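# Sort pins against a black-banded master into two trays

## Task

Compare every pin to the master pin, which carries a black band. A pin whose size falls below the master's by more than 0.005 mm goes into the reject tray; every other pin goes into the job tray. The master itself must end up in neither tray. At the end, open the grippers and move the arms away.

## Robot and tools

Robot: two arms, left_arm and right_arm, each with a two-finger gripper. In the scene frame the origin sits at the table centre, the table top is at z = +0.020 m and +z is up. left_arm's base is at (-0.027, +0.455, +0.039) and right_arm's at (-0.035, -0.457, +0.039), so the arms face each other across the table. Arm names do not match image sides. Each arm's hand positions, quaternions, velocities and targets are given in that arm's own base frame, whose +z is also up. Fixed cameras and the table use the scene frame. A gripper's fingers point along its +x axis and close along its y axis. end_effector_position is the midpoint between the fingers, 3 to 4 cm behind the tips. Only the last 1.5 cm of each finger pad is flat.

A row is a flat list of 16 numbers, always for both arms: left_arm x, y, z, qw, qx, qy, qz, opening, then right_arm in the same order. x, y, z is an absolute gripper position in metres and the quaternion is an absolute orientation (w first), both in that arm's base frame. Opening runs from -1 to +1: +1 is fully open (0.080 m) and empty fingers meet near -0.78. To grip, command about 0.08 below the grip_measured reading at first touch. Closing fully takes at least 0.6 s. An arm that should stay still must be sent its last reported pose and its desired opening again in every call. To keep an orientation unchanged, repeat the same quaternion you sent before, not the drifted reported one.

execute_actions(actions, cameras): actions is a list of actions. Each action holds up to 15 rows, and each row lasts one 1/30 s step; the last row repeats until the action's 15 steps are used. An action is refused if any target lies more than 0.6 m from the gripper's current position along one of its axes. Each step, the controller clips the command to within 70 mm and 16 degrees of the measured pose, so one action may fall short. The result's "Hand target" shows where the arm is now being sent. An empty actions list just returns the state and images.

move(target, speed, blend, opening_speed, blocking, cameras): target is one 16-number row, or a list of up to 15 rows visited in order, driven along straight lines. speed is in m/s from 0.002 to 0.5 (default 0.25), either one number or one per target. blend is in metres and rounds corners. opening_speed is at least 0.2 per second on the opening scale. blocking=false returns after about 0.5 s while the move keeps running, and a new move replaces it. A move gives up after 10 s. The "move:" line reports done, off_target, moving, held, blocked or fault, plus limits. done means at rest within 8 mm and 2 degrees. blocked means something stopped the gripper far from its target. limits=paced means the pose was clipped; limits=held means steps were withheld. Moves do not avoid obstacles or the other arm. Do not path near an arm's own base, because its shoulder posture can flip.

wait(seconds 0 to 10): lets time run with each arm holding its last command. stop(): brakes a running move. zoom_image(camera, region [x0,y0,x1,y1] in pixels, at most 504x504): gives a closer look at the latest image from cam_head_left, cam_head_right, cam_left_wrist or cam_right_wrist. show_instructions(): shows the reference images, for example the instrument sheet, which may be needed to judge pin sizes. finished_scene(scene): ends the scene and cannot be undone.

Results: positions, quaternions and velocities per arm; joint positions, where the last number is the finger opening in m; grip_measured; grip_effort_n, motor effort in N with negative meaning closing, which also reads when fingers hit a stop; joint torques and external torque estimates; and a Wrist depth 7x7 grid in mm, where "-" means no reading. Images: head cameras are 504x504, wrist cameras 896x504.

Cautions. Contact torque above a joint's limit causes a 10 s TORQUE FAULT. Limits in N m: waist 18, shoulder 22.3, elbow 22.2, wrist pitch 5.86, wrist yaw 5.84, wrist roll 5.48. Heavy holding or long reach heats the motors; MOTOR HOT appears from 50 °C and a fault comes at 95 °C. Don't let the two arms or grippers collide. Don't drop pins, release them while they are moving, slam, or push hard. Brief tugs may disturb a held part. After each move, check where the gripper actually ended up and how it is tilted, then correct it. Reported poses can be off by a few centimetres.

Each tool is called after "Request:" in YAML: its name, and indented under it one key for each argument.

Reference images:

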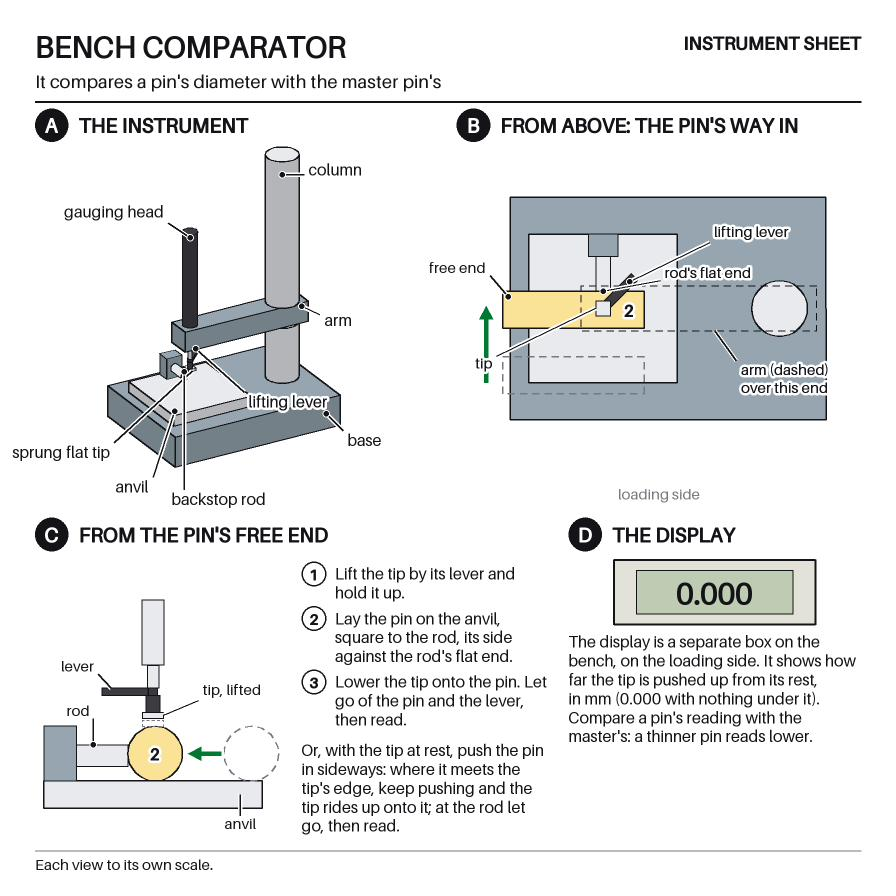

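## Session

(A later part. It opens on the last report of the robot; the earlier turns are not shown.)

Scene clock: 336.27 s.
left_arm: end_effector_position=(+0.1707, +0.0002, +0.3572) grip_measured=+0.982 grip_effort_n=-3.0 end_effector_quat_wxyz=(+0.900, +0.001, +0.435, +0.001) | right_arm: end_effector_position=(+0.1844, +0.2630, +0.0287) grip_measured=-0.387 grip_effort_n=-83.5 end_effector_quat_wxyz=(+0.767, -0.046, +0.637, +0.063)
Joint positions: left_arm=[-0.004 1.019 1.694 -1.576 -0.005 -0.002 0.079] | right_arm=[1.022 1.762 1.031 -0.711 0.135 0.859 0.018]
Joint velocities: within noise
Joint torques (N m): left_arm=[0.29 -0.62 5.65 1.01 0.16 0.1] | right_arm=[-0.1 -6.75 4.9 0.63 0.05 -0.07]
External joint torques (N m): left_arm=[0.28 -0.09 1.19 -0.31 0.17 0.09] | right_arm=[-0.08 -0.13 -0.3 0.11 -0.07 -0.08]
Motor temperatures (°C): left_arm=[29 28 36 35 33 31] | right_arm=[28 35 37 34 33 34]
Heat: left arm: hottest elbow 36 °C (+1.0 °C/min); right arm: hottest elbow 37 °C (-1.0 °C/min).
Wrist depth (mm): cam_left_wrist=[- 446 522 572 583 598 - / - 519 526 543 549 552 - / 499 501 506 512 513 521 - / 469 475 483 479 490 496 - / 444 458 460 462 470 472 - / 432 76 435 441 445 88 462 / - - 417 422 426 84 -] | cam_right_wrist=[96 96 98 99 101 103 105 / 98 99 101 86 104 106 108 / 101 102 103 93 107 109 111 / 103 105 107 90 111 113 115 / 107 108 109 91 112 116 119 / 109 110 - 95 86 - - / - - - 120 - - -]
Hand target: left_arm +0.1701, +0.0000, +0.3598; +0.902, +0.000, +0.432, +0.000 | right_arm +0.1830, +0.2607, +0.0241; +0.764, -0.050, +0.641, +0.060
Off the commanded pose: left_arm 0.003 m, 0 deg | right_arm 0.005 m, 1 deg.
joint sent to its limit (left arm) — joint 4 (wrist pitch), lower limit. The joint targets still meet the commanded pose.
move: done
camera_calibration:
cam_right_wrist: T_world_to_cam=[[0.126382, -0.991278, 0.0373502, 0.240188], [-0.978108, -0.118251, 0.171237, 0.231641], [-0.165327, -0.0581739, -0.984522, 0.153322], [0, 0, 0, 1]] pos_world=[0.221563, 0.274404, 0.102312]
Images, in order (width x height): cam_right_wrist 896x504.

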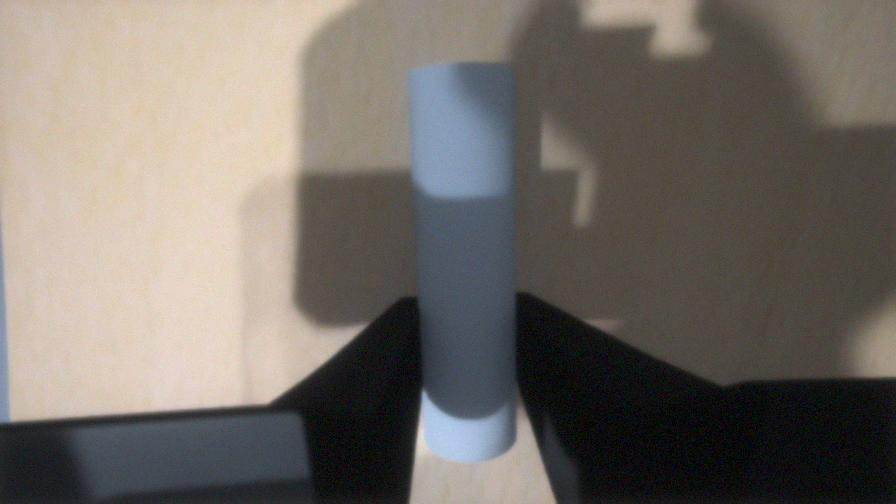

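Request:
move:
  target:
    - [0.17, 0.0, 0.36, 0.9, 0, 0.436, 0, 1, 0.184, 0.2600, 0.10, 0.7637, -0.0504, 0.6408, 0.0601, -0.6]
    - [0.17, 0.0, 0.36, 0.9, 0, 0.436, 0, 1, 0.21, 0.12, 0.12, 0.7637, -0.0504, 0.6408, 0.0601, -0.6]
    - [0.17, 0.0, 0.36, 0.9, 0, 0.436, 0, 1, 0.2579, -0.0167, 0.10, 0.6914, 0.2767, 0.5802, -0.3298, -0.6]
    - [0.17, 0.0, 0.36, 0.9, 0, 0.436, 0, 1, 0.2570, -0.0167, 0.04, 0.6914, 0.2767, 0.5802, -0.3298, -0.6]
  speed: [0.1,0.2,0.2,0.1]
  blend: [0.02,0.03,0,0]
  cameras: ["cam_right_wrist"]

Scene clock: 348.10 s.
left_arm: end_effector_position=(+0.1707, +0.0002, +0.3572) grip_measured=+0.982 grip_effort_n=-3.0 end_effector_quat_wxyz=(+0.900, +0.001, +0.435, +0.001) | right_arm: end_effector_position=(+0.2574, -0.0154, +0.0414) grip_measured=-0.387 grip_effort_n=-83.5 end_effector_quat_wxyz=(+0.693, +0.277, +0.581, -0.326)
Joint positions: left_arm=[-0.004 1.019 1.694 -1.576 -0.005 -0.002 0.079] | right_arm=[0.018 1.518 0.826 -0.767 0.133 0.894 0.018]
Joint velocities: within noise
Joint torques (N m): left_arm=[0.3 -0.62 5.66 1.01 0.16 0.1] | right_arm=[-0.22 -5.48 5.43 0.67 0.29 0.12]
External joint torques (N m): left_arm=[0.3 -0.05 1.19 -0.3 0.16 0.1] | right_arm=[-0.19 -0.65 0.21 0.18 0.17 0.12]
Motor temperatures (°C): left_arm=[29 28 36 35 33 31] | right_arm=[28 35 37 34 33 34]
Heat: left arm: hottest elbow 36 °C (+1.0 °C/min); right arm: hottest elbow 37 °C (-3.0 °C/min).
Wrist depth (mm): cam_left_wrist=[- 446 522 577 585 598 - / - 519 527 543 548 554 - / 500 499 508 509 514 523 - / 469 475 481 480 492 495 - / 446 454 461 460 472 474 - / 432 76 437 438 443 88 463 / - - 418 421 426 84 -] | cam_right_wrist=[- 109 111 112 115 117 119 / 111 112 114 84 118 120 123 / - 115 117 - 122 124 127 / 116 119 121 91 126 128 131 / 120 122 123 92 94 133 135 / 124 125 - 95 86 - - / - - - 136 - - -]
Hand target: left_arm +0.1701, +0.0000, +0.3598; +0.902, +0.000, +0.432, +0.000 | right_arm +0.2570, -0.0167, +0.0400; +0.691, +0.277, +0.580, -0.330
Off the commanded pose: left_arm 0.003 m, 0 deg | right_arm 0.002 m, 0 deg.
joint sent to its limit (left arm) — joint 4 (wrist pitch), lower limit. The joint targets still meet the commanded pose.
move: done
camera_calibration:
cam_right_wrist: T_world_to_cam=[[-0.790063, -0.611501, 0.0432175, 0.196076], [-0.595349, 0.78218, 0.183725, 0.18281], [-0.146152, 0.119425, -0.982027, 0.159328], [0, 0, 0, 1]] pos_world=[0.287034, -0.0421173, 0.114403]
Images, in order (width x height): cam_right_wrist 896x504.

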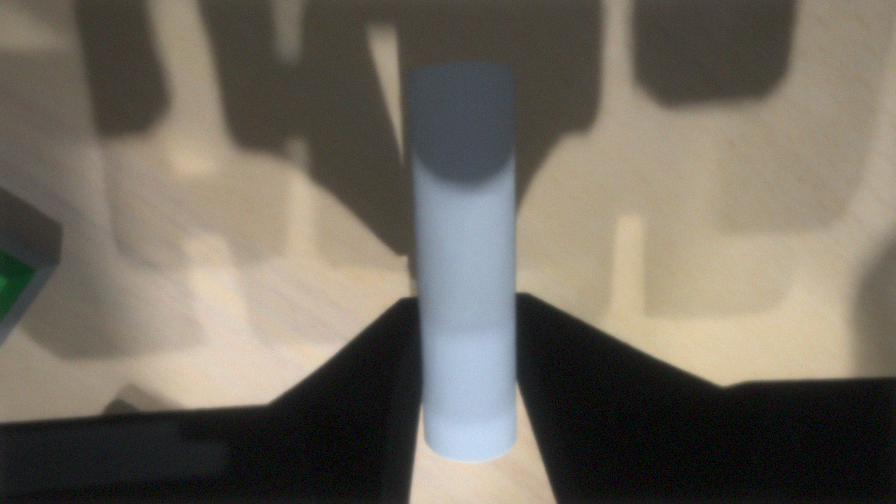

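Request:
move:
  target:
    - [0.17, 0.0, 0.36, 0.9, 0, 0.436, 0, 1, 0.2570, -0.0167, 0.025, 0.6914, 0.2767, 0.5802, -0.3298, -0.6]
    - [0.17, 0.0, 0.36, 0.9, 0, 0.436, 0, 1, 0.2570, -0.0167, 0.025, 0.6914, 0.2767, 0.5802, -0.3298, -0.33]
    - [0.17, 0.0, 0.36, 0.9, 0, 0.436, 0, 1, 0.2570, -0.0167, 0.025, 0.6914, 0.2767, 0.5802, -0.3298, -0.05]
    - [0.17, 0.0, 0.36, 0.9, 0, 0.436, 0, 1, 0.2560, -0.0160, 0.07, 0.6914, 0.2767, 0.5802, -0.3298, -0.05]
    - [0.17, 0.0, 0.36, 0.9, 0, 0.436, 0, 1, 0.2330, 0.0100, 0.06, 0.8339, 0.1648, 0.3454, -0.3977, 0.1]
    - [0.17, 0.0, 0.36, 0.9, 0, 0.436, 0, 1, 0.2360, 0.0060, 0.024, 0.8339, 0.1648, 0.3454, -0.3977, 0.0]
  speed: [0.03,0.03,0.03,0.08,0.15,0.06]
  opening_speed: 0.5
  cameras: ["cam_right_wrist"]

Scene clock: 360.80 s.
left_arm: end_effector_position=(+0.1707, +0.0002, +0.3572) grip_measured=+0.982 grip_effort_n=-2.6 end_effector_quat_wxyz=(+0.900, +0.001, +0.435, +0.001) | right_arm: end_effector_position=(+0.2380, +0.0076, +0.0268) grip_measured=+0.004 grip_effort_n=-19.3 end_effector_quat_wxyz=(+0.835, +0.170, +0.342, -0.396)
Joint positions: left_arm=[-0.004 1.019 1.694 -1.576 -0.005 -0.002 0.079] | right_arm=[0.486 1.452 0.491 -0.405 0.767 1.299 0.035]
Joint velocities: within noise
Joint torques (N m): left_arm=[0.29 -0.61 5.65 1 0.16 0.1] | right_arm=[-0.22 -3.69 4.32 0.7 0.43 -0.13]
External joint torques (N m): left_arm=[0.28 -0.06 1.21 -0.29 0.17 0.09] | right_arm=[-0.2 0.03 -0.26 0.13 -0.04 -0.13]
Motor temperatures (°C): left_arm=[29 28 36 35 33 31] | right_arm=[28 35 37 34 33 34]
Heat: left arm: hottest elbow 36 °C (+0.0 °C/min); right arm: hottest elbow 37 °C (-2.0 °C/min).
Wrist depth (mm): cam_left_wrist=[- 446 522 571 584 597 - / - 519 524 542 549 555 - / 498 502 509 511 516 523 - / 468 477 482 481 492 495 - / 445 457 459 460 471 475 - / 432 76 435 442 444 88 463 / - - 415 423 425 84 -] | cam_right_wrist=[159 160 159 162 168 170 169 / 147 149 151 153 155 156 158 / 137 138 140 122 143 145 146 / 128 129 130 114 133 135 136 / 120 121 122 104 93 126 127 / 115 116 79 113 114 - - / - - - 109 111 - -]
Hand target: left_arm +0.1701, +0.0000, +0.3598; +0.902, +0.000, +0.432, +0.000 | right_arm +0.2359, +0.0060, +0.0240; +0.834, +0.165, +0.345, -0.398
Off the commanded pose: left_arm 0.003 m, 0 deg | right_arm 0.004 m, 1 deg.
joint sent to its limit (left arm) — joint 4 (wrist pitch), lower limit. The joint targets still meet the commanded pose.
move: done
camera_calibration:
cam_right_wrist: T_world_to_cam=[[-0.807925, -0.589213, 0.00926776, 0.200459], [-0.538757, 0.732186, -0.416706, 0.158946], [0.238743, -0.34166, -0.908994, 0.0494245], [0, 0, 0, 1]] pos_world=[0.23579, 0.0186218, 0.109302]
Images, in order (width x height): cam_right_wrist 896x504.

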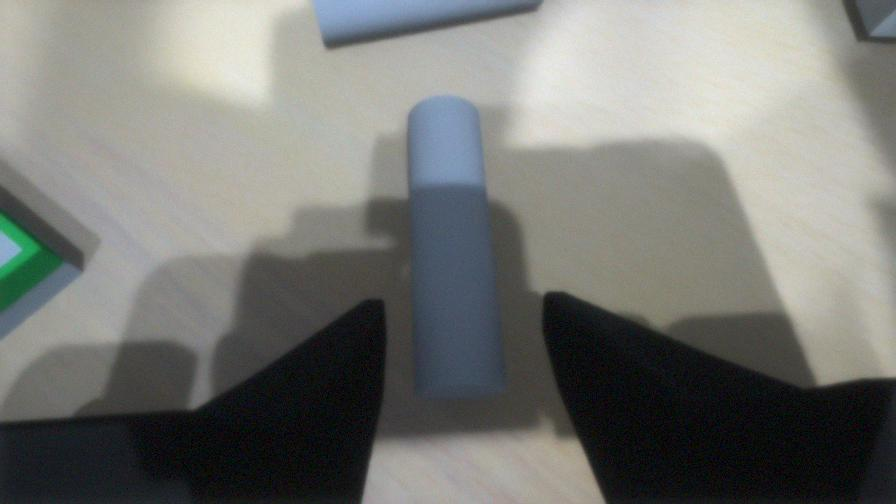

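Request:
move:
  target:
    - [0.17, 0.0, 0.36, 0.9, 0, 0.436, 0, 1, 0.2358, 0.0065, 0.0165, 0.8339, 0.1648, 0.3454, -0.3977, 0.0]
    - [0.17, 0.0, 0.36, 0.9, 0, 0.436, 0, 1, 0.2358, 0.0065, 0.0165, 0.8339, 0.1648, 0.3454, -0.3977, -0.6]
    - [0.17, 0.0, 0.36, 0.9, 0, 0.436, 0, 1, 0.235, 0.008, 0.09, 0.8339, 0.1648, 0.3454, -0.3977, -0.6]
    - [0.17, 0.0, 0.36, 0.9, 0, 0.436, 0, 1, 0.287, -0.119, 0.10, 0.8339, 0.1648, 0.3454, -0.3977, -0.6]
    - [0.17, 0.0, 0.36, 0.9, 0, 0.436, 0, 1, 0.3040, -0.1315, 0.078, 0.8339, 0.1648, 0.3454, -0.3977, -0.6]
    - [0.17, 0.0, 0.36, 0.9, 0, 0.436, 0, 1, 0.3025, -0.1320, 0.062, 0.8339, 0.1648, 0.3454, -0.3977, -0.6]
  speed: [0.03,0.03,0.1,0.15,0.08,0.03]
  blend: [0,0,0.02,0,0,0]
  opening_speed: 0.7
  cameras: ["cam_right_wrist"]

Scene clock: 371.77 s.
left_arm: end_effector_position=(+0.1707, +0.0002, +0.3572) grip_measured=+0.982 grip_effort_n=-2.6 end_effector_quat_wxyz=(+0.900, +0.001, +0.435, +0.001) | right_arm: end_effector_position=(+0.3043, -0.1313, +0.0661) grip_measured=-0.386 grip_effort_n=-83.5 end_effector_quat_wxyz=(+0.836, +0.167, +0.340, -0.396)
Joint positions: left_arm=[-0.004 1.019 1.694 -1.576 -0.005 -0.002 0.079] | right_arm=[-0.204 1.456 0.623 -0.068 0.462 0.527 0.018]
Joint velocities: within noise
Joint torques (N m): left_arm=[0.29 -0.61 5.65 1.01 0.16 0.09] | right_arm=[-0.24 -4.79 5.43 1.35 0.28 -0.14]
External joint torques (N m): left_arm=[0.29 -0.06 1.16 -0.32 0.17 0.09] | right_arm=[-0.23 -0.04 -0.19 0.13 0.05 -0.14]
Motor temperatures (°C): left_arm=[29 28 36 35 33 31] | right_arm=[28 34 37 34 33 34]
Heat: left arm: hottest elbow 36 °C (+0.0 °C/min); right arm: hottest elbow 37 °C (+0.0 °C/min).
Wrist depth (mm): cam_left_wrist=[- 447 520 573 586 595 - / - 516 523 543 550 555 - / 499 503 507 511 514 520 - / 469 478 481 480 489 497 - / 448 456 461 460 472 470 - / 432 76 437 442 443 88 464 / - - 415 421 424 84 -] | cam_right_wrist=[197 - 161 168 209 212 211 / 186 - 136 122 192 197 198 / 174 117 128 112 179 183 156 / 163 123 123 104 167 171 153 / 153 117 116 96 131 160 151 / - 120 - 126 86 - - / - - - 137 - - -]
Hand target: left_arm +0.1701, +0.0000, +0.3598; +0.902, +0.000, +0.432, +0.000 | right_arm +0.3024, -0.1320, +0.0621; +0.834, +0.165, +0.345, -0.398
Off the commanded pose: left_arm 0.003 m, 0 deg | right_arm 0.005 m, 1 deg.
joint sent to its limit (left arm) — joint 4 (wrist pitch), lower limit. The joint targets still meet the commanded pose.
move: done
camera_calibration:
cam_right_wrist: T_world_to_cam=[[-0.807714, -0.589453, 0.0120088, 0.171517], [-0.538807, 0.729741, -0.42091, 0.312767], [0.239343, -0.346445, -0.907023, 0.0208607], [0, 0, 0, 1]] pos_world=[0.302065, -0.11991, 0.148508]
Images, in order (width x height): cam_right_wrist 896x504.

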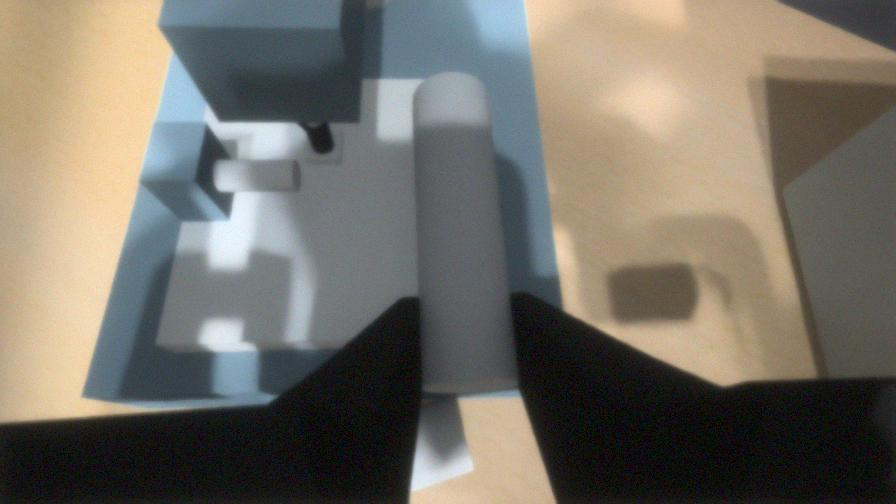

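Request:
move:
  target:
    - [0.17, 0.0, 0.36, 0.9, 0, 0.436, 0, 1, 0.3020, -0.1325, 0.0590, 0.8339, 0.1648, 0.3454, -0.3977, -0.6]
    - [0.17, 0.0, 0.36, 0.9, 0, 0.436, 0, 1, 0.3040, -0.1315, 0.0665, 0.8339, 0.1648, 0.3454, -0.3977, -0.6]
    - [0.17, 0.0, 0.36, 0.9, 0, 0.436, 0, 1, 0.3365, -0.1060, 0.0655, 0.8339, 0.1648, 0.3454, -0.3977, -0.6]
  speed: [0.03,0.03,0.022]
  cameras: ["cam_right_wrist"]

Request:
move:
  target:
    - [0.17, 0.0, 0.36, 0.9, 0, 0.436, 0, 1, 0.3340, -0.1077, 0.0650, 0.8339, 0.1648, 0.3454, -0.3977, -0.32]
    - [0.17, 0.0, 0.36, 0.9, 0, 0.436, 0, 1, 0.3330, -0.1085, 0.0650, 0.8339, 0.1648, 0.3454, -0.3977, -0.1]
    - [0.17, 0.0, 0.36, 0.9, 0, 0.436, 0, 1, 0.3050, -0.0780, 0.110, 0.8339, 0.1648, 0.3454, -0.3977, -0.1]
    - [0.17, 0.0, 0.36, 0.9, 0, 0.436, 0, 1, 0.257, -0.099, 0.19, 0.8339, 0.1648, 0.3454, -0.3977, -0.1]
  speed: [0.02,0.02,0.06,0.25]
  opening_speed: 0.4
  cameras: ["cam_right_wrist"]

Request:
zoom_image:
  camera: "cam_right_wrist"
  region: [725, 240, 885, 330]

Scene clock: 383.00 s.
left_arm: end_effector_position=(+0.1707, +0.0002, +0.3572) grip_measured=+0.982 grip_effort_n=-2.6 end_effector_quat_wxyz=(+0.900, +0.001, +0.435, +0.001) | right_arm: end_effector_position=(+0.3300, -0.1109, +0.0655) grip_measured=-0.386 grip_effort_n=-83.5 end_effector_quat_wxyz=(+0.830, +0.162, +0.345, -0.407)
Joint positions: left_arm=[-0.004 1.019 1.694 -1.576 -0.005 -0.002 0.079] | right_arm=[-0.098 1.565 0.735 -0.139 0.546 0.631 0.018]
Joint velocities: within noise
Joint torques (N m): left_arm=[0.29 -0.62 5.65 1.01 0.16 0.1] | right_arm=[1.03 -5.16 7.48 1.16 -0.17 0.06]
External joint torques (N m): left_arm=[0.29 0.05 1.12 -0.3 0.17 0.09] | right_arm=[1.03 0.36 1.92 0.02 -0.46 0.05]
Motor temperatures (°C): left_arm=[29 28 36 36 33 31] | right_arm=[28 34 38 34 33 34]
Heat: left arm: hottest elbow 36 °C (+0.0 °C/min); right arm: hottest elbow 38 °C (+1.0 °C/min).
Wrist depth (mm): cam_left_wrist=[- 448 507 568 584 598 - / - 515 522 542 548 552 - / 498 500 506 511 516 520 - / 469 476 482 480 488 497 - / 447 456 459 461 469 471 - / 432 76 438 440 444 88 462 / - - 415 422 425 84 -] | cam_right_wrist=[195 199 161 - 171 217 220 / 181 184 139 105 154 200 203 / 169 171 117 110 137 185 187 / 159 160 123 103 127 172 174 / 150 150 115 96 94 160 165 / - 143 - 130 86 - - / - - - 122 - - -]
Hand target: left_arm +0.1701, +0.0000, +0.3598; +0.902, +0.000, +0.432, +0.000 | right_arm +0.3363, -0.1060, +0.0656; +0.834, +0.165, +0.345, -0.398
Off the commanded pose: left_arm 0.003 m, 0 deg | right_arm 0.008 m, 1 deg.
joint sent to its limit (left arm) — joint 4 (wrist pitch), lower limit. The joint targets still meet the commanded pose.
move: done
camera_calibration:
cam_right_wrist: T_world_to_cam=[[-0.817514, -0.574909, 0.0339256, 0.207712], [-0.533909, 0.734494, -0.41888, 0.310221], [0.2159, -0.360553, -0.907408, 0.0274488], [0, 0, 0, 1]] pos_world=[0.329511, -0.0985436, 0.147806]
Images, in order (width x height): cam_right_wrist 896x504.

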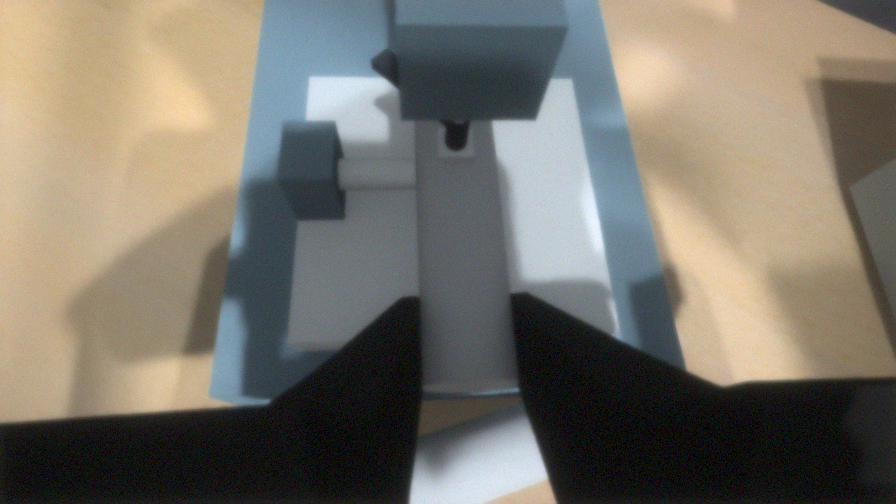

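Scene clock: 387.63 s.
left_arm: end_effector_position=(+0.1707, +0.0002, +0.3572) grip_measured=+0.982 grip_effort_n=-2.6 end_effector_quat_wxyz=(+0.900, +0.001, +0.435, +0.001) | right_arm: end_effector_position=(+0.2562, -0.0985, +0.1851) grip_measured=-0.104 grip_effort_n=13.7 end_effector_quat_wxyz=(+0.831, +0.163, +0.351, -0.399)
Joint positions: left_arm=[-0.004 1.019 1.694 -1.576 -0.005 -0.002 0.079] | right_arm=[-0.083 1.105 0.902 -0.775 0.537 0.637 0.03]
Joint velocities: within noise
Joint torques (N m): left_arm=[0.29 -0.62 5.65 1.01 0.16 0.1] | right_arm=[-0.22 -4.44 8.07 0.91 0.22 -0.12]
External joint torques (N m): left_arm=[0.29 -0.04 1.19 -0.29 0.16 0.1] | right_arm=[-0.23 -1.4 1.64 -0.24 -0.07 -0.13]
Motor temperatures (°C): left_arm=[29 28 36 36 33 31] | right_arm=[28 34 38 34 33 34]
Heat: left arm: hottest elbow 36 °C (+0.0 °C/min); right arm: hottest elbow 38 °C (+1.0 °C/min).
Wrist depth (mm): cam_left_wrist=[- 446 518 576 585 596 - / - 517 526 541 549 553 - / 497 502 509 508 513 519 - / 467 474 482 482 489 497 - / 446 458 460 459 471 474 - / 433 76 436 440 444 88 463 / - - 417 422 425 84 -] | cam_right_wrist=[348 349 219 365 359 - - / 323 329 209 310 344 331 - / 302 307 238 290 323 212 210 / 284 287 247 268 299 226 223 / 269 271 220 273 103 235 237 / 256 - - 263 84 - - / - - - 250 - - -]
Hand target: left_arm +0.1701, +0.0000, +0.3598; +0.902, +0.000, +0.432, +0.000 | right_arm +0.2569, -0.0990, +0.1899; +0.834, +0.165, +0.345, -0.398
Off the commanded pose: left_arm 0.003 m, 0 deg | right_arm 0.005 m, 1 deg.
joint sent to its limit (left arm) — joint 4 (wrist pitch), lower limit. The joint targets still meet the commanded pose.
move: done
camera_calibration:
cam_right_wrist: T_world_to_cam=[[-0.808154, -0.588098, 0.0320698, 0.147044], [-0.547974, 0.730824, -0.406966, 0.312863], [0.215898, -0.346464, -0.91288, 0.158807], [0, 0, 0, 1]] pos_world=[0.255988, -0.0871504, 0.26758]
Images, in order (width x height): cam_right_wrist 896x504.

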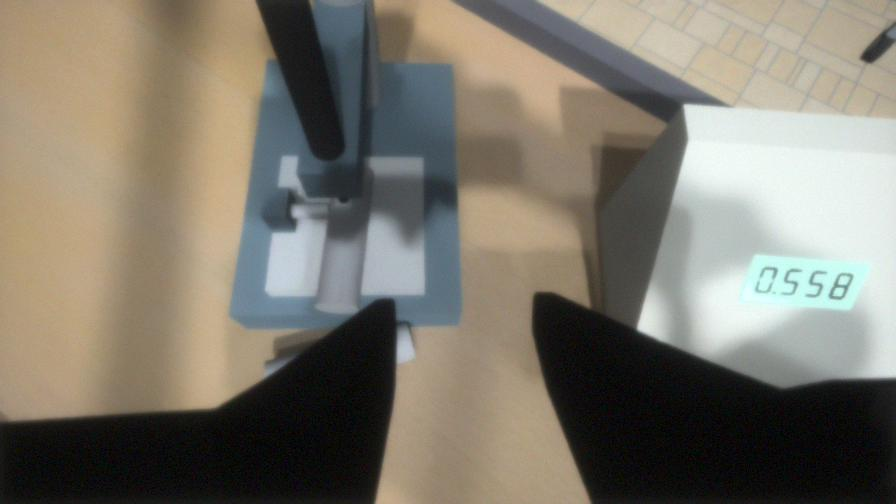

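Scaled by 3.150 from the camera's 896x504 image, which has a finer 1280x720 frame.

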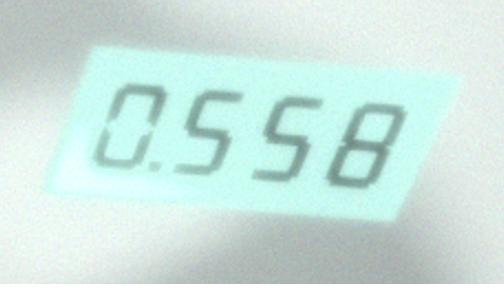

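Request:
move:
  target:
    - [0.17, 0.0, 0.36, 0.9, 0, 0.436, 0, 1, 0.3050, -0.0780, 0.110, 0.8339, 0.1648, 0.3454, -0.3977, -0.1]
    - [0.17, 0.0, 0.36, 0.9, 0, 0.436, 0, 1, 0.3275, -0.1125, 0.0610, 0.8339, 0.1648, 0.3454, -0.3977, -0.1]
    - [0.17, 0.0, 0.36, 0.9, 0, 0.436, 0, 1, 0.3275, -0.1125, 0.0610, 0.8339, 0.1648, 0.3454, -0.3977, -0.6]
    - [0.17, 0.0, 0.36, 0.9, 0, 0.436, 0, 1, 0.3000, -0.1355, 0.0700, 0.8339, 0.1648, 0.3454, -0.3977, -0.6]
    - [0.17, 0.0, 0.36, 0.9, 0, 0.436, 0, 1, 0.2950, -0.1320, 0.088, 0.8339, 0.1648, 0.3454, -0.3977, -0.6]
    - [0.17, 0.0, 0.36, 0.9, 0, 0.436, 0, 1, 0.2350, 0.01, 0.13, 0.8339, 0.1648, 0.3454, -0.3977, -0.6]
    - [0.17, 0.0, 0.36, 0.9, 0, 0.436, 0, 1, 0.390, 0.200, 0.12, 0.9239, 0, 0.3827, 0, -0.6]
    - [0.17, 0.0, 0.36, 0.9, 0, 0.436, 0, 1, 0.390, 0.200, 0.05, 0.9239, 0, 0.3827, 0, -0.6]
  speed: [0.25,0.06,0.04,0.04,0.08,0.25,0.25,0.12]
  blend: [0,0,0,0.003,0.008,0.03,0,0]
  opening_speed: 1
  cameras: ["cam_right_wrist"]

Scene clock: 401.87 s.
left_arm: end_effector_position=(+0.1707, +0.0002, +0.3572) grip_measured=+0.982 grip_effort_n=-2.6 end_effector_quat_wxyz=(+0.900, +0.001, +0.435, +0.001) | right_arm: end_effector_position=(+0.3882, +0.2005, +0.0491) grip_measured=-0.389 grip_effort_n=-83.5 end_effector_quat_wxyz=(+0.923, +0.000, +0.386, +0.001)
Joint positions: left_arm=[-0.004 1.019 1.694 -1.576 -0.005 -0.002 0.079] | right_arm=[0.617 1.873 1.013 -0.033 0.418 0.466 0.017]
Joint velocities: within noise
Joint torques (N m): left_arm=[0.29 -0.62 5.65 1.01 0.16 0.1] | right_arm=[-0.21 -9.11 6.08 1.52 0.31 -0.13]
External joint torques (N m): left_arm=[0.29 -0.05 1.19 -0.3 0.16 0.1] | right_arm=[-0.23 -1.34 0.53 0.28 0.1 -0.13]
Motor temperatures (°C): left_arm=[29 28 36 36 33 31] | right_arm=[28 34 39 35 33 34]
Heat: left arm: hottest elbow 36 °C (+0.0 °C/min); right arm: hottest elbow 39 °C (+2.0 °C/min).
Wrist depth (mm): cam_left_wrist=[- 447 520 572 563 581 - / - 518 525 542 544 553 - / 502 503 508 510 514 522 - / 468 476 480 480 492 495 - / 445 457 460 460 471 473 - / 434 76 437 442 444 88 464 / - - 415 422 424 84 -] | cam_right_wrist=[163 161 166 169 173 170 171 / 153 152 155 121 161 162 164 / 131 141 143 112 151 150 154 / 126 134 135 104 141 142 145 / 125 125 127 96 103 133 137 / 121 120 - 121 - - - / - - - - - - -]
Hand target: left_arm +0.1701, +0.0000, +0.3598; +0.902, +0.000, +0.432, +0.000 | right_arm +0.3900, +0.2000, +0.0499; +0.924, +0.000, +0.383, +0.000
Off the commanded pose: left_arm 0.003 m, 0 deg | right_arm 0.002 m, 0 deg.
joint sent to its limit (left arm) — joint 4 (wrist pitch), lower limit. The joint targets still meet the commanded pose.
move: done
camera_calibration:
cam_right_wrist: T_world_to_cam=[[-0.0490345, -0.998526, 0.0232568, 0.22198], [-0.912182, 0.0352855, -0.408263, 0.392224], [0.406841, -0.0412334, -0.912568, -0.025565], [0, 0, 0, 1]] pos_world=[0.379065, 0.206759, 0.131638]
Images, in order (width x height): cam_right_wrist 896x504.

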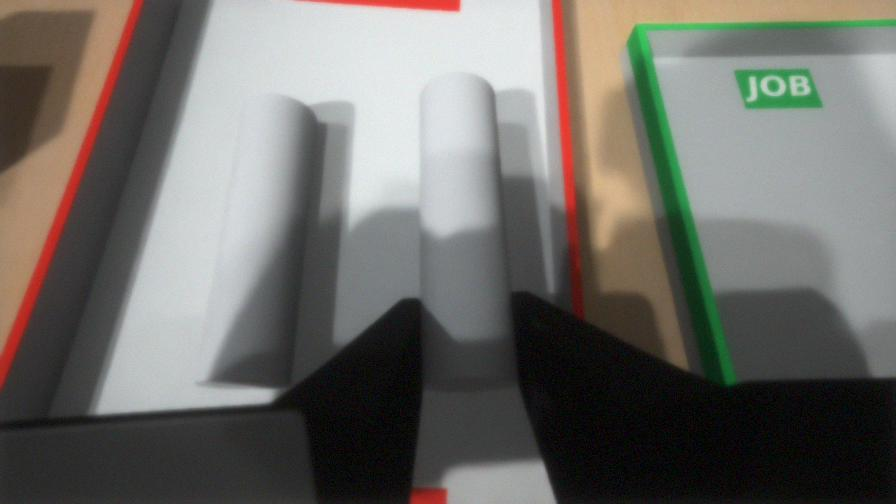

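Request:
move:
  target:
    - [0.17, 0.0, 0.36, 0.9, 0, 0.436, 0, 1, 0.390, 0.200, 0.035, 0.9239, 0, 0.3827, 0, -0.6]
    - [0.17, 0.0, 0.36, 0.9, 0, 0.436, 0, 1, 0.389, 0.200, 0.025, 0.9239, 0, 0.3827, 0, -0.6]
    - [0.17, 0.0, 0.36, 0.9, 0, 0.436, 0, 1, 0.389, 0.200, 0.026, 0.9239, 0, 0.3827, 0, -0.33]
    - [0.17, 0.0, 0.36, 0.9, 0, 0.436, 0, 1, 0.389, 0.200, 0.028, 0.9239, 0, 0.3827, 0, -0.22]
    - [0.17, 0.0, 0.36, 0.9, 0, 0.436, 0, 1, 0.372, 0.200, 0.055, 0.9239, 0, 0.3827, 0, -0.22]
    - [0.17, 0.0, 0.36, 0.9, 0, 0.436, 0, 1, 0.30, 0.12, 0.15, 0.9239, 0, 0.3827, 0, 0.1]
    - [0.17, 0.0, 0.36, 0.9, 0, 0.436, 0, 1, 0.27, -0.03, 0.12, 0.9239, 0, 0.3827, 0, 0.1]
  speed: [0.06,0.03,0.03,0.03,0.06,0.25,0.25]
  blend: [0,0,0,0,0.003,0.03,0]
  opening_speed: 0.4
  cameras: ["cam_right_wrist","cam_left_wrist","cam_head_left","cam_head_right"]

Scene clock: 413.33 s.
left_arm: end_effector_position=(+0.1707, +0.0002, +0.3572) grip_measured=+0.982 grip_effort_n=-2.6 end_effector_quat_wxyz=(+0.900, +0.001, +0.435, +0.001) | right_arm: end_effector_position=(+0.2712, -0.0300, +0.1214) grip_measured=+0.096 grip_effort_n=14.7 end_effector_quat_wxyz=(+0.924, +0.001, +0.383, -0.001)
Joint positions: left_arm=[-0.004 1.019 1.694 -1.576 -0.005 -0.002 0.079] | right_arm=[-0.179 0.976 0.552 -0.37 -0.125 -0.125 0.039]
Joint velocities: within noise
Joint torques (N m): left_arm=[0.29 -0.61 5.65 1.01 0.16 0.1] | right_arm=[-0.19 -3.57 6.32 1.4 -0.17 -0.13]
External joint torques (N m): left_arm=[0.29 -0.08 1.19 -0.31 0.16 0.1] | right_arm=[-0.2 -1.19 -0.27 0.01 -0.11 -0.13]
Motor temperatures (°C): left_arm=[29 28 36 36 33 31] | right_arm=[28 36 38 36 33 34]
Heat: left arm: hottest elbow 36 °C (+0.0 °C/min); right arm: hottest elbow 38 °C (+1.0 °C/min).
Wrist depth (mm): cam_left_wrist=[- 445 521 576 584 598 - / - 517 527 542 546 554 - / 500 501 508 511 515 521 - / 467 479 481 480 491 498 - / 449 457 460 459 469 473 - / 432 76 438 440 446 88 463 / - - 418 421 425 84 -] | cam_right_wrist=[269 270 273 278 278 276 237 / 244 253 254 258 260 208 151 / 233 236 238 242 214 197 198 / 221 222 225 227 217 191 190 / 211 212 215 213 93 189 190 / 202 - 86 202 87 - - / - - 187 191 192 - -]
Hand target: left_arm +0.1701, +0.0000, +0.3598; +0.902, +0.000, +0.432, +0.000 | right_arm +0.2700, -0.0300, +0.1200; +0.924, +0.000, +0.383, +0.000
Off the commanded pose: left_arm 0.003 m, 0 deg | right_arm 0.002 m, 0 deg.
joint sent to its limit (left arm) — joint 4 (wrist pitch), lower limit. The joint targets still meet the commanded pose.
move: done; blend cut to 0 m at target 6
camera_calibration:
cam_left_wrist: T_world_to_cam=[[-0.01507, -0.999286, 0.0346524, -0.00337765], [-0.944749, 0.00288094, -0.327783, 0.310679], [0.327449, -0.0376775, -0.944117, 0.361158], [0, 0, 0, 1]] pos_world=[0.175202, 0.00933724, 0.442928]
cam_right_wrist: T_world_to_cam=[[-0.0528678, -0.998352, 0.0223058, -0.0143715], [-0.909399, 0.0389051, -0.414101, 0.323188], [0.412551, -0.0421775, -0.909957, 0.0765645], [0, 0, 0, 1]] pos_world=[0.26156, -0.0236921, 0.203823]

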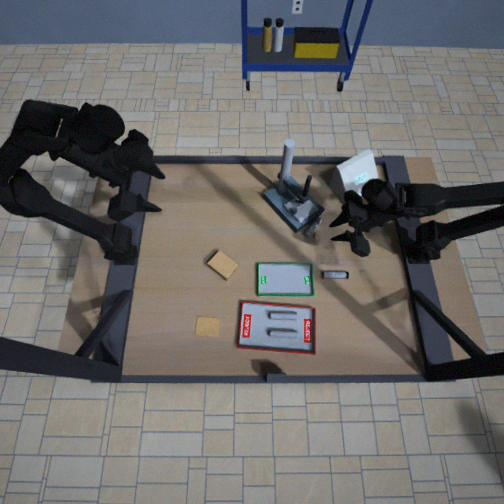

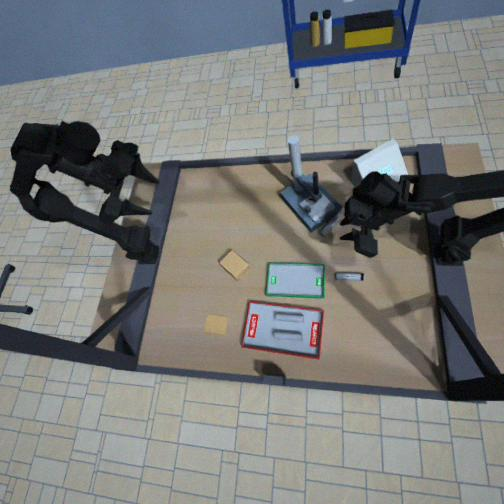

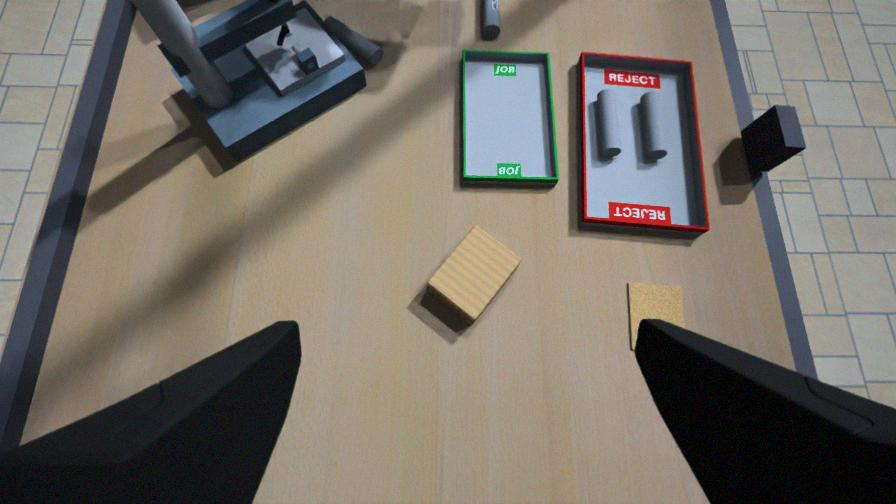

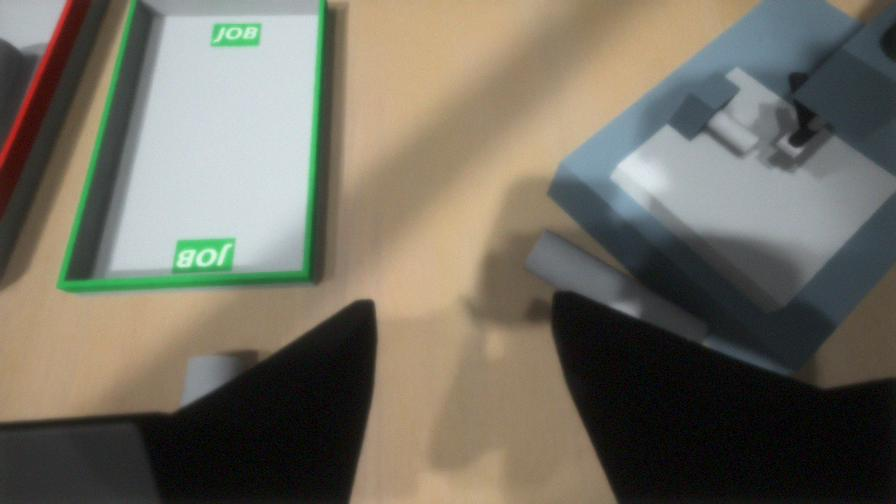

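Request:
move:
  target:
    - [0.17, 0.0, 0.36, 0.9, 0, 0.436, 0, 1, 0.29, -0.01, 0.14, 0.7934, 0.2054, 0.3286, -0.4957, 0.1]
    - [0.17, 0.0, 0.36, 0.9, 0, 0.436, 0, 1, 0.345, -0.045, 0.10, 0.4479, 0.3347, 0.1855, -0.8080, -0.1]
  speed: [0.25,0.25]
  blend: [0.02,0]
  cameras: ["cam_right_wrist","cam_head_left"]

Scene clock: 434.33 s.
left_arm: end_effector_position=(+0.1707, +0.0002, +0.3572) grip_measured=+0.982 grip_effort_n=-3.0 end_effector_quat_wxyz=(+0.900, +0.001, +0.435, +0.001) | right_arm: end_effector_position=(+0.3436, -0.0449, +0.1024) grip_measured=-0.096 grip_effort_n=-19.8 end_effector_quat_wxyz=(-0.478, -0.370, -0.186, +0.774)
Joint positions: left_arm=[-0.004 1.019 1.694 -1.576 -0.005 -0.002 0.079] | right_arm=[0.119 2.159 1.736 -1.57 0.603 2.343 0.031]
Joint velocities: within noise
Joint torques (N m): left_arm=[0.29 -0.61 5.65 1 0.15 0.1] | right_arm=[-0.16 -9.07 6.15 -0.42 0.28 0.13]
External joint torques (N m): left_arm=[0.3 -0.04 1.18 -0.3 0.16 0.1] | right_arm=[-0.22 0.01 1.31 -0.02 -0.07 0.13]
Motor temperatures (°C): left_arm=[29 28 36 36 33 31] | right_arm=[28 35 39 37 33 34]
Heat: left arm: hottest elbow 36 °C (+0.0 °C/min); right arm: hottest elbow 39 °C (+2.0 °C/min).
Wrist depth (mm): cam_left_wrist=[- 447 516 559 579 596 - / - 515 526 543 547 551 - / 499 501 509 512 512 521 - / 470 478 482 480 492 498 - / 446 457 460 463 469 473 - / 432 76 437 440 444 88 462 / - - 416 422 424 84 -] | cam_right_wrist=[112 113 253 251 246 248 245 / 187 132 186 230 233 232 230 / 186 174 174 201 218 216 216 / 175 161 167 200 204 204 203 / 194 168 88 177 103 192 192 / 187 - - 181 85 - - / - - - 174 - - -]
Hand target: left_arm +0.1701, +0.0000, +0.3598; +0.902, +0.000, +0.432, +0.000 | right_arm +0.3448, -0.0452, +0.0996; -0.475, -0.369, -0.186, +0.777
Off the commanded pose: left_arm 0.003 m, 0 deg | right_arm 0.003 m, 7 deg.
joint sent to its limit (left arm) — joint 4 (wrist pitch), lower limit. The joint targets still meet the commanded pose.
joint sent to its limit (right arm) — joint 4 (wrist pitch), lower limit. The joint targets are off in orientation, not in position.
move: off_target (right_arm); target 2's new opening was sent with right_arm's hand 0.003 m and 7 deg from that target
camera_calibration:
cam_right_wrist: T_world_to_cam=[[-0.854867, 0.517264, -0.040517, 0.325033], [0.497153, 0.794274, -0.349239, -0.0742521], [-0.148467, -0.318696, -0.936157, 0.211813], [0, 0, 0, 1]] pos_world=[0.346222, -0.0416473, 0.185528]
Images, in order (width x height): cam_head_left 504x504, cam_right_wrist 896x504.

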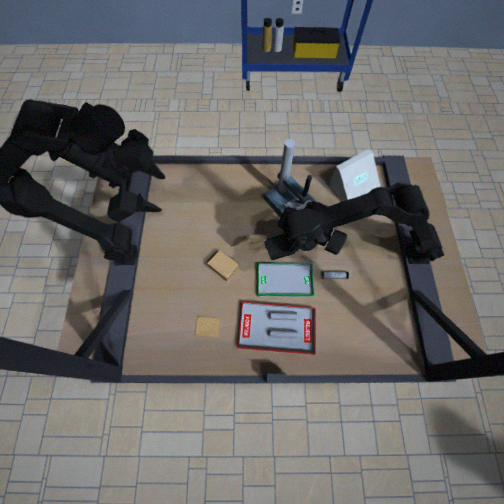

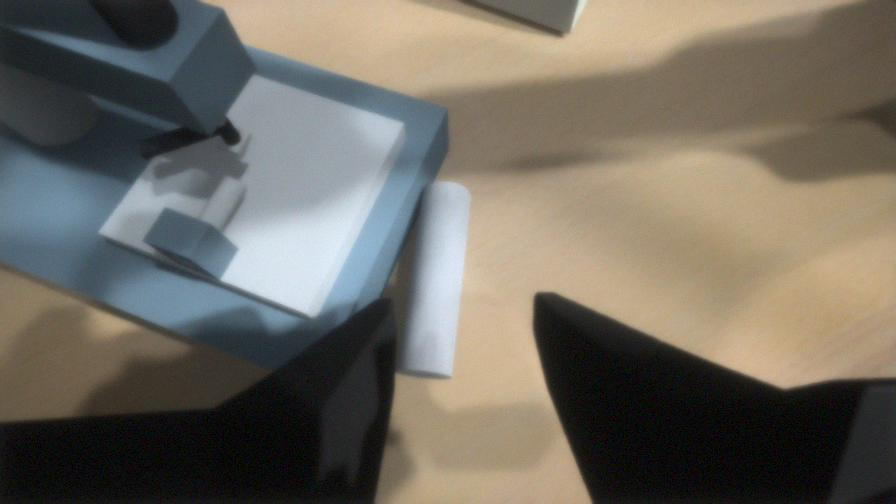

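Request:
move:
  target:
    - [0.17, 0.0, 0.36, 0.9, 0, 0.436, 0, 1, 0.353, -0.0585, 0.055, 0.4122, 0.3425, 0.1708, -0.8268, -0.1]
  speed: [0.08]
  cameras: ["cam_right_wrist"]

Scene clock: 445.10 s.
left_arm: end_effector_position=(+0.1707, +0.0002, +0.3572) grip_measured=+0.982 grip_effort_n=-3.0 end_effector_quat_wxyz=(+0.900, +0.001, +0.435, +0.001) | right_arm: end_effector_position=(+0.3521, -0.0581, +0.0578) grip_measured=-0.096 grip_effort_n=-19.3 end_effector_quat_wxyz=(-0.426, -0.359, -0.171, +0.812)
Joint positions: left_arm=[-0.004 1.019 1.694 -1.576 -0.005 -0.002 0.079] | right_arm=[0.067 2.326 1.808 -1.571 0.573 2.422 0.031]
Joint velocities: within noise
Joint torques (N m): left_arm=[0.3 -0.62 5.65 1 0.15 0.1] | right_arm=[-0.18 -9.87 5.82 -0.51 0.23 0.13]
External joint torques (N m): left_arm=[0.29 -0.1 1.22 -0.3 0.16 0.1] | right_arm=[-0.24 -0.25 1.34 0.04 -0.08 0.13]
Motor temperatures (°C): left_arm=[29 28 36 36 33 31] | right_arm=[28 38 38 36 33 34]
Heat: left arm: hottest elbow 36 °C (+0.0 °C/min); right arm: hottest shoulder 38 °C (+4.1 °C/min).
Wrist depth (mm): cam_left_wrist=[- 448 506 374 580 599 - / - 516 511 529 544 553 - / 497 503 508 512 515 522 - / 468 478 481 479 491 495 - / 446 457 460 461 470 473 - / 435 76 437 440 445 88 462 / - - 415 421 423 84 -] | cam_right_wrist=[97 142 157 200 201 202 202 / 129 129 134 181 185 186 187 / 121 120 126 151 172 172 173 / - 114 122 142 160 161 162 / - 115 110 132 103 151 152 / 138 - - 137 85 - - / - - - 132 131 - -]
Hand target: left_arm +0.1701, +0.0000, +0.3598; +0.902, +0.000, +0.432, +0.000 | right_arm +0.3527, -0.0586, +0.0546; -0.423, -0.357, -0.171, +0.815
Off the commanded pose: left_arm 0.003 m, 0 deg | right_arm 0.003 m, 3 deg.
joint sent to its limit (left arm) — joint 4 (wrist pitch), lower limit. The joint targets still meet the commanded pose.
joint sent to its limit (right arm) — joint 4 (wrist pitch), lower limit. The joint targets are off in orientation, not in position.
move: off_target (right_arm)
camera_calibration:
cam_right_wrist: T_world_to_cam=[[-0.785827, 0.618437, -0.00338302, 0.316713], [0.572321, 0.725134, -0.382923, -0.112096], [-0.234361, -0.302848, -0.923774, 0.197576], [0, 0, 0, 1]] pos_world=[0.359341, -0.0547479, 0.140663]
Images, in order (width x height): cam_right_wrist 896x504.

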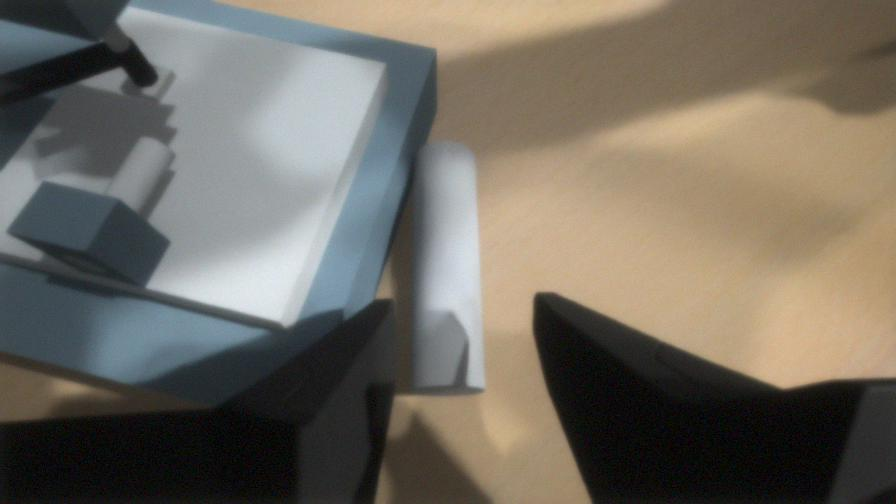

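Request:
move:
  target:
    - [0.17, 0.0, 0.36, 0.9, 0, 0.436, 0, 1, 0.3577, -0.0567, 0.038, 0.4122, 0.3425, 0.1708, -0.8268, -0.2]
  speed: [0.05]
  cameras: ["cam_right_wrist"]

Scene clock: 456.07 s.
left_arm: end_effector_position=(+0.1707, +0.0002, +0.3572) grip_measured=+0.982 grip_effort_n=-2.6 end_effector_quat_wxyz=(+0.900, +0.001, +0.435, +0.001) | right_arm: end_effector_position=(+0.3568, -0.0572, +0.0413) grip_measured=-0.196 grip_effort_n=-19.3 end_effector_quat_wxyz=(-0.419, -0.352, -0.171, +0.820)
Joint positions: left_arm=[-0.004 1.019 1.694 -1.576 -0.005 -0.002 0.079] | right_arm=[0.067 2.391 1.843 -1.571 0.569 2.44 0.026]
Joint velocities: within noise
Joint torques (N m): left_arm=[0.29 -0.61 5.66 1.01 0.16 0.1] | right_arm=[0.04 -10.08 5.73 -0.55 0.24 0.13]
External joint torques (N m): left_arm=[0.29 -0.02 1.16 -0.3 0.16 0.09] | right_arm=[0.05 -0.04 1.22 0.03 -0.08 0.13]
Motor temperatures (°C): left_arm=[29 28 36 36 33 31] | right_arm=[28 40 38 35 33 34]
Heat: left arm: hottest elbow 36 °C (+0.0 °C/min); right arm: hottest shoulder 40 °C (+6.1 °C/min).
Wrist depth (mm): cam_left_wrist=[- 448 507 362 579 596 - / - 520 509 465 544 555 - / 496 503 510 512 513 522 - / 467 476 481 481 490 498 - / 445 456 457 462 470 473 - / 432 76 436 440 443 88 463 / - - 417 422 426 84 -] | cam_right_wrist=[117 120 124 176 181 183 185 / 96 109 115 160 169 169 170 / 93 101 107 132 154 155 157 / 99 97 107 124 142 144 145 / 99 98 100 113 94 134 136 / 121 96 - 123 79 - - / - - - 116 115 - -]
Hand target: left_arm +0.1701, +0.0000, +0.3598; +0.902, +0.000, +0.432, +0.000 | right_arm +0.3574, -0.0568, +0.0379; -0.417, -0.349, -0.171, +0.821
Off the commanded pose: left_arm 0.003 m, 0 deg | right_arm 0.003 m, 2 deg.
joint sent to its limit (left arm) — joint 4 (wrist pitch), lower limit. The joint targets still meet the commanded pose.
joint sent to its limit (right arm) — joint 4 (wrist pitch), lower limit. The joint targets still meet the commanded pose.
move: done
camera_calibration:
cam_right_wrist: T_world_to_cam=[[-0.776038, 0.630631, 0.00835644, 0.316548], [0.576062, 0.714156, -0.397661, -0.123128], [-0.256745, -0.303786, -0.917495, 0.191408], [0, 0, 0, 1]] pos_world=[0.365725, -0.0535456, 0.124007]
Images, in order (width x height): cam_right_wrist 896x504.

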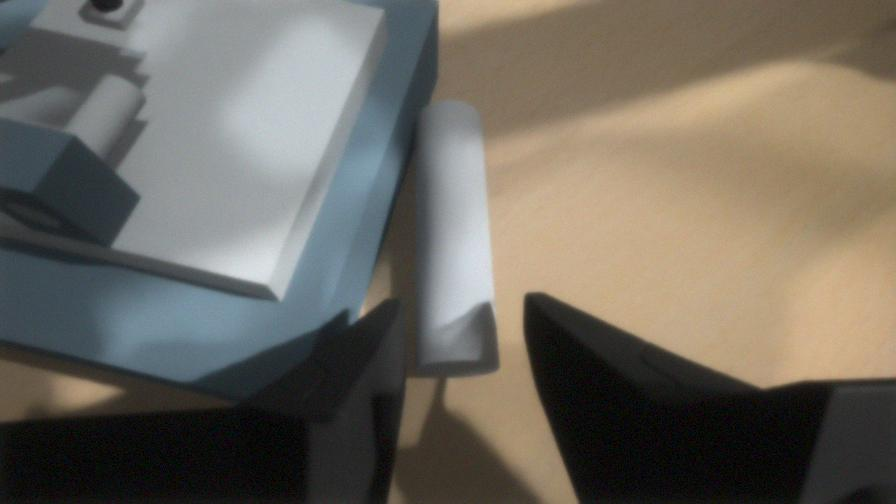

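Request:
move:
  target:
    - [0.17, 0.0, 0.36, 0.9, 0, 0.436, 0, 1, 0.3590, -0.0580, 0.029, 0.4122, 0.3425, 0.1708, -0.8268, -0.2]
  speed: [0.04]
  cameras: ["cam_right_wrist"]

Scene clock: 461.90 s.
left_arm: end_effector_position=(+0.1707, +0.0002, +0.3572) grip_measured=+0.982 grip_effort_n=-2.6 end_effector_quat_wxyz=(+0.900, +0.001, +0.435, +0.001) | right_arm: end_effector_position=(+0.3586, -0.0573, +0.0326) grip_measured=-0.196 grip_effort_n=-19.8 end_effector_quat_wxyz=(-0.416, -0.346, -0.171, +0.823)
Joint positions: left_arm=[-0.004 1.019 1.694 -1.576 -0.005 -0.002 0.079] | right_arm=[0.066 2.423 1.86 -1.571 0.568 2.446 0.026]
Joint velocities: within noise
Joint torques (N m): left_arm=[0.3 -0.61 5.65 1.01 0.16 0.1] | right_arm=[-0.21 -10.15 5.63 -0.56 0.24 0.14]
External joint torques (N m): left_arm=[0.3 -0.09 1.21 -0.29 0.16 0.1] | right_arm=[-0.28 -0.19 1.3 0.06 -0.06 0.13]
Motor temperatures (°C): left_arm=[29 28 36 36 33 31] | right_arm=[28 40 38 35 33 34]
Heat: left arm: hottest elbow 36 °C (+0.0 °C/min); right arm: hottest shoulder 40 °C (+6.0 °C/min).
Wrist depth (mm): cam_left_wrist=[- 444 510 371 578 597 - / - 518 509 416 546 555 - / 500 500 506 512 514 520 - / 467 477 483 482 492 497 - / 448 458 459 462 471 471 - / 431 76 437 440 445 88 464 / - - 417 421 425 84 -] | cam_right_wrist=[- 109 113 166 172 174 176 / - 101 107 131 157 159 161 / 89 92 103 122 144 147 148 / - 88 99 113 134 136 137 / 90 89 90 104 93 126 127 / 113 94 - 115 88 - - / - - - 108 - - -]
Hand target: left_arm +0.1701, +0.0000, +0.3598; +0.902, +0.000, +0.432, +0.000 | right_arm +0.3588, -0.0580, +0.0290; -0.413, -0.344, -0.171, +0.826
Off the commanded pose: left_arm 0.003 m, 0 deg | right_arm 0.004 m, 1 deg.
joint sent to its limit (left arm) — joint 4 (wrist pitch), lower limit. The joint targets still meet the commanded pose.
joint sent to its limit (right arm) — joint 4 (wrist pitch), lower limit. The joint targets still meet the commanded pose.
move: done
camera_calibration:
cam_right_wrist: T_world_to_cam=[[-0.772334, 0.635014, 0.0160384, 0.316713], [0.574936, 0.709554, -0.407407, -0.127061], [-0.27009, -0.305434, -0.913106, 0.188385], [0, 0, 0, 1]] pos_world=[0.368541, -0.0534213, 0.115171]
Images, in order (width x height): cam_right_wrist 896x504.

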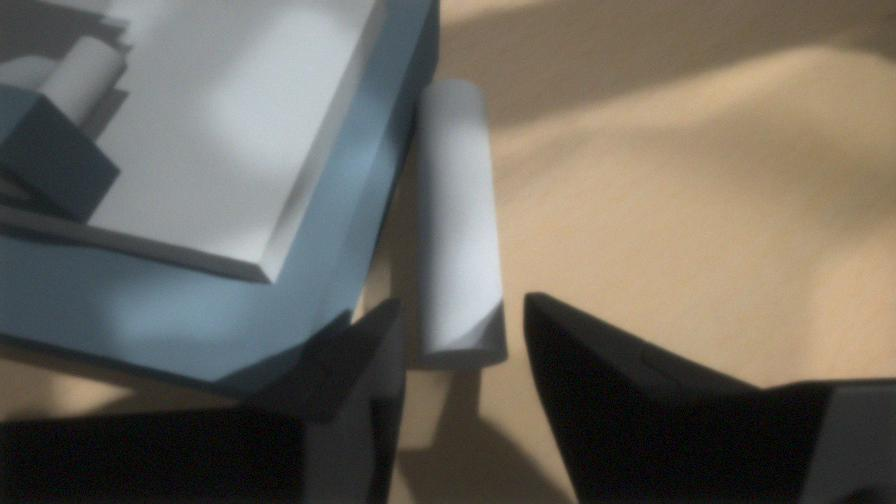

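Request:
move:
  target:
    - [0.17, 0.0, 0.36, 0.9, 0, 0.436, 0, 1, 0.3555, -0.0625, 0.0225, 0.4122, 0.3425, 0.1708, -0.8268, -0.2]
  speed: [0.03]
  cameras: ["cam_right_wrist"]

Scene clock: 466.80 s.
left_arm: end_effector_position=(+0.1707, +0.0002, +0.3572) grip_measured=+0.982 grip_effort_n=-2.6 end_effector_quat_wxyz=(+0.900, +0.001, +0.435, +0.001) | right_arm: end_effector_position=(+0.3579, -0.0611, +0.0272) grip_measured=-0.196 grip_effort_n=-19.8 end_effector_quat_wxyz=(-0.412, -0.351, -0.167, +0.824)
Joint positions: left_arm=[-0.004 1.019 1.694 -1.576 -0.005 -0.002 0.079] | right_arm=[0.056 2.423 1.841 -1.543 0.568 2.446 0.026]
Joint velocities: within noise
Joint torques (N m): left_arm=[0.3 -0.62 5.65 1.01 0.16 0.09] | right_arm=[-0.18 -10.51 4.11 -0.34 0.42 -0.13]
External joint torques (N m): left_arm=[0.29 -0.05 1.19 -0.3 0.16 0.09] | right_arm=[-0.19 -0.44 -0.26 0.27 0.11 -0.13]
Motor temperatures (°C): left_arm=[29 28 36 36 33 31] | right_arm=[28 41 38 35 33 34]
Heat: left arm: hottest elbow 36 °C (+0.0 °C/min); right arm: hottest shoulder 41 °C (+5.0 °C/min).
Wrist depth (mm): cam_left_wrist=[- 448 506 370 584 595 - / - 518 508 482 545 553 - / 501 503 509 511 513 522 - / 468 478 483 478 491 495 - / 444 458 461 461 471 474 - / 434 76 434 441 444 88 462 / - - 415 422 427 84 -] | cam_right_wrist=[100 102 104 158 162 164 166 / - 92 97 123 148 150 151 / 86 86 98 119 137 139 140 / - 84 93 108 127 129 130 / 85 85 87 98 94 121 120 / - 82 - 109 88 - - / - - - 103 89 - -]
Hand target: left_arm +0.1701, +0.0000, +0.3598; +0.902, +0.000, +0.432, +0.000 | right_arm +0.3555, -0.0625, +0.0226; -0.412, -0.343, -0.171, +0.827
Off the commanded pose: left_arm 0.003 m, 0 deg | right_arm 0.005 m, 1 deg.
joint sent to its limit (left arm) — joint 4 (wrist pitch), lower limit. The joint targets still meet the commanded pose.
move: done
camera_calibration:
cam_right_wrist: T_world_to_cam=[[-0.765797, 0.64301, 0.00963338, 0.317043], [0.585902, 0.703803, -0.401722, -0.130595], [-0.265091, -0.301994, -0.915711, 0.180597], [0, 0, 0, 1]] pos_world=[0.367181, -0.057409, 0.109858]
Images, in order (width x height): cam_right_wrist 896x504.

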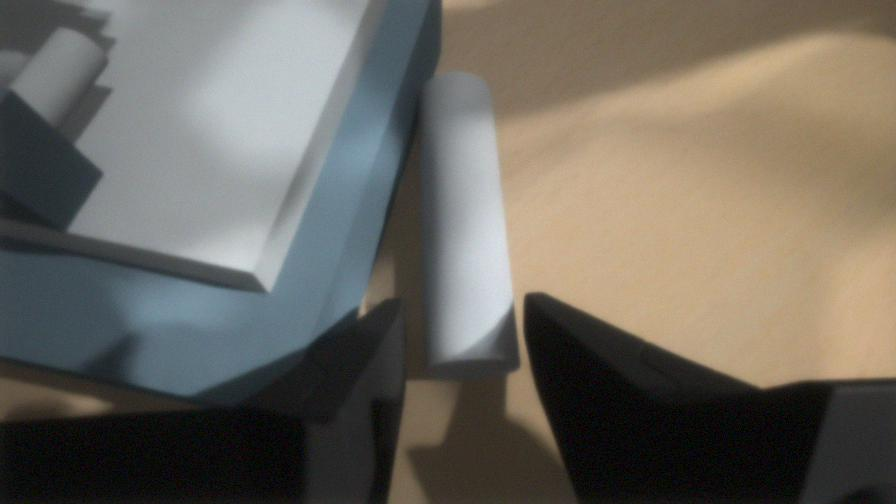

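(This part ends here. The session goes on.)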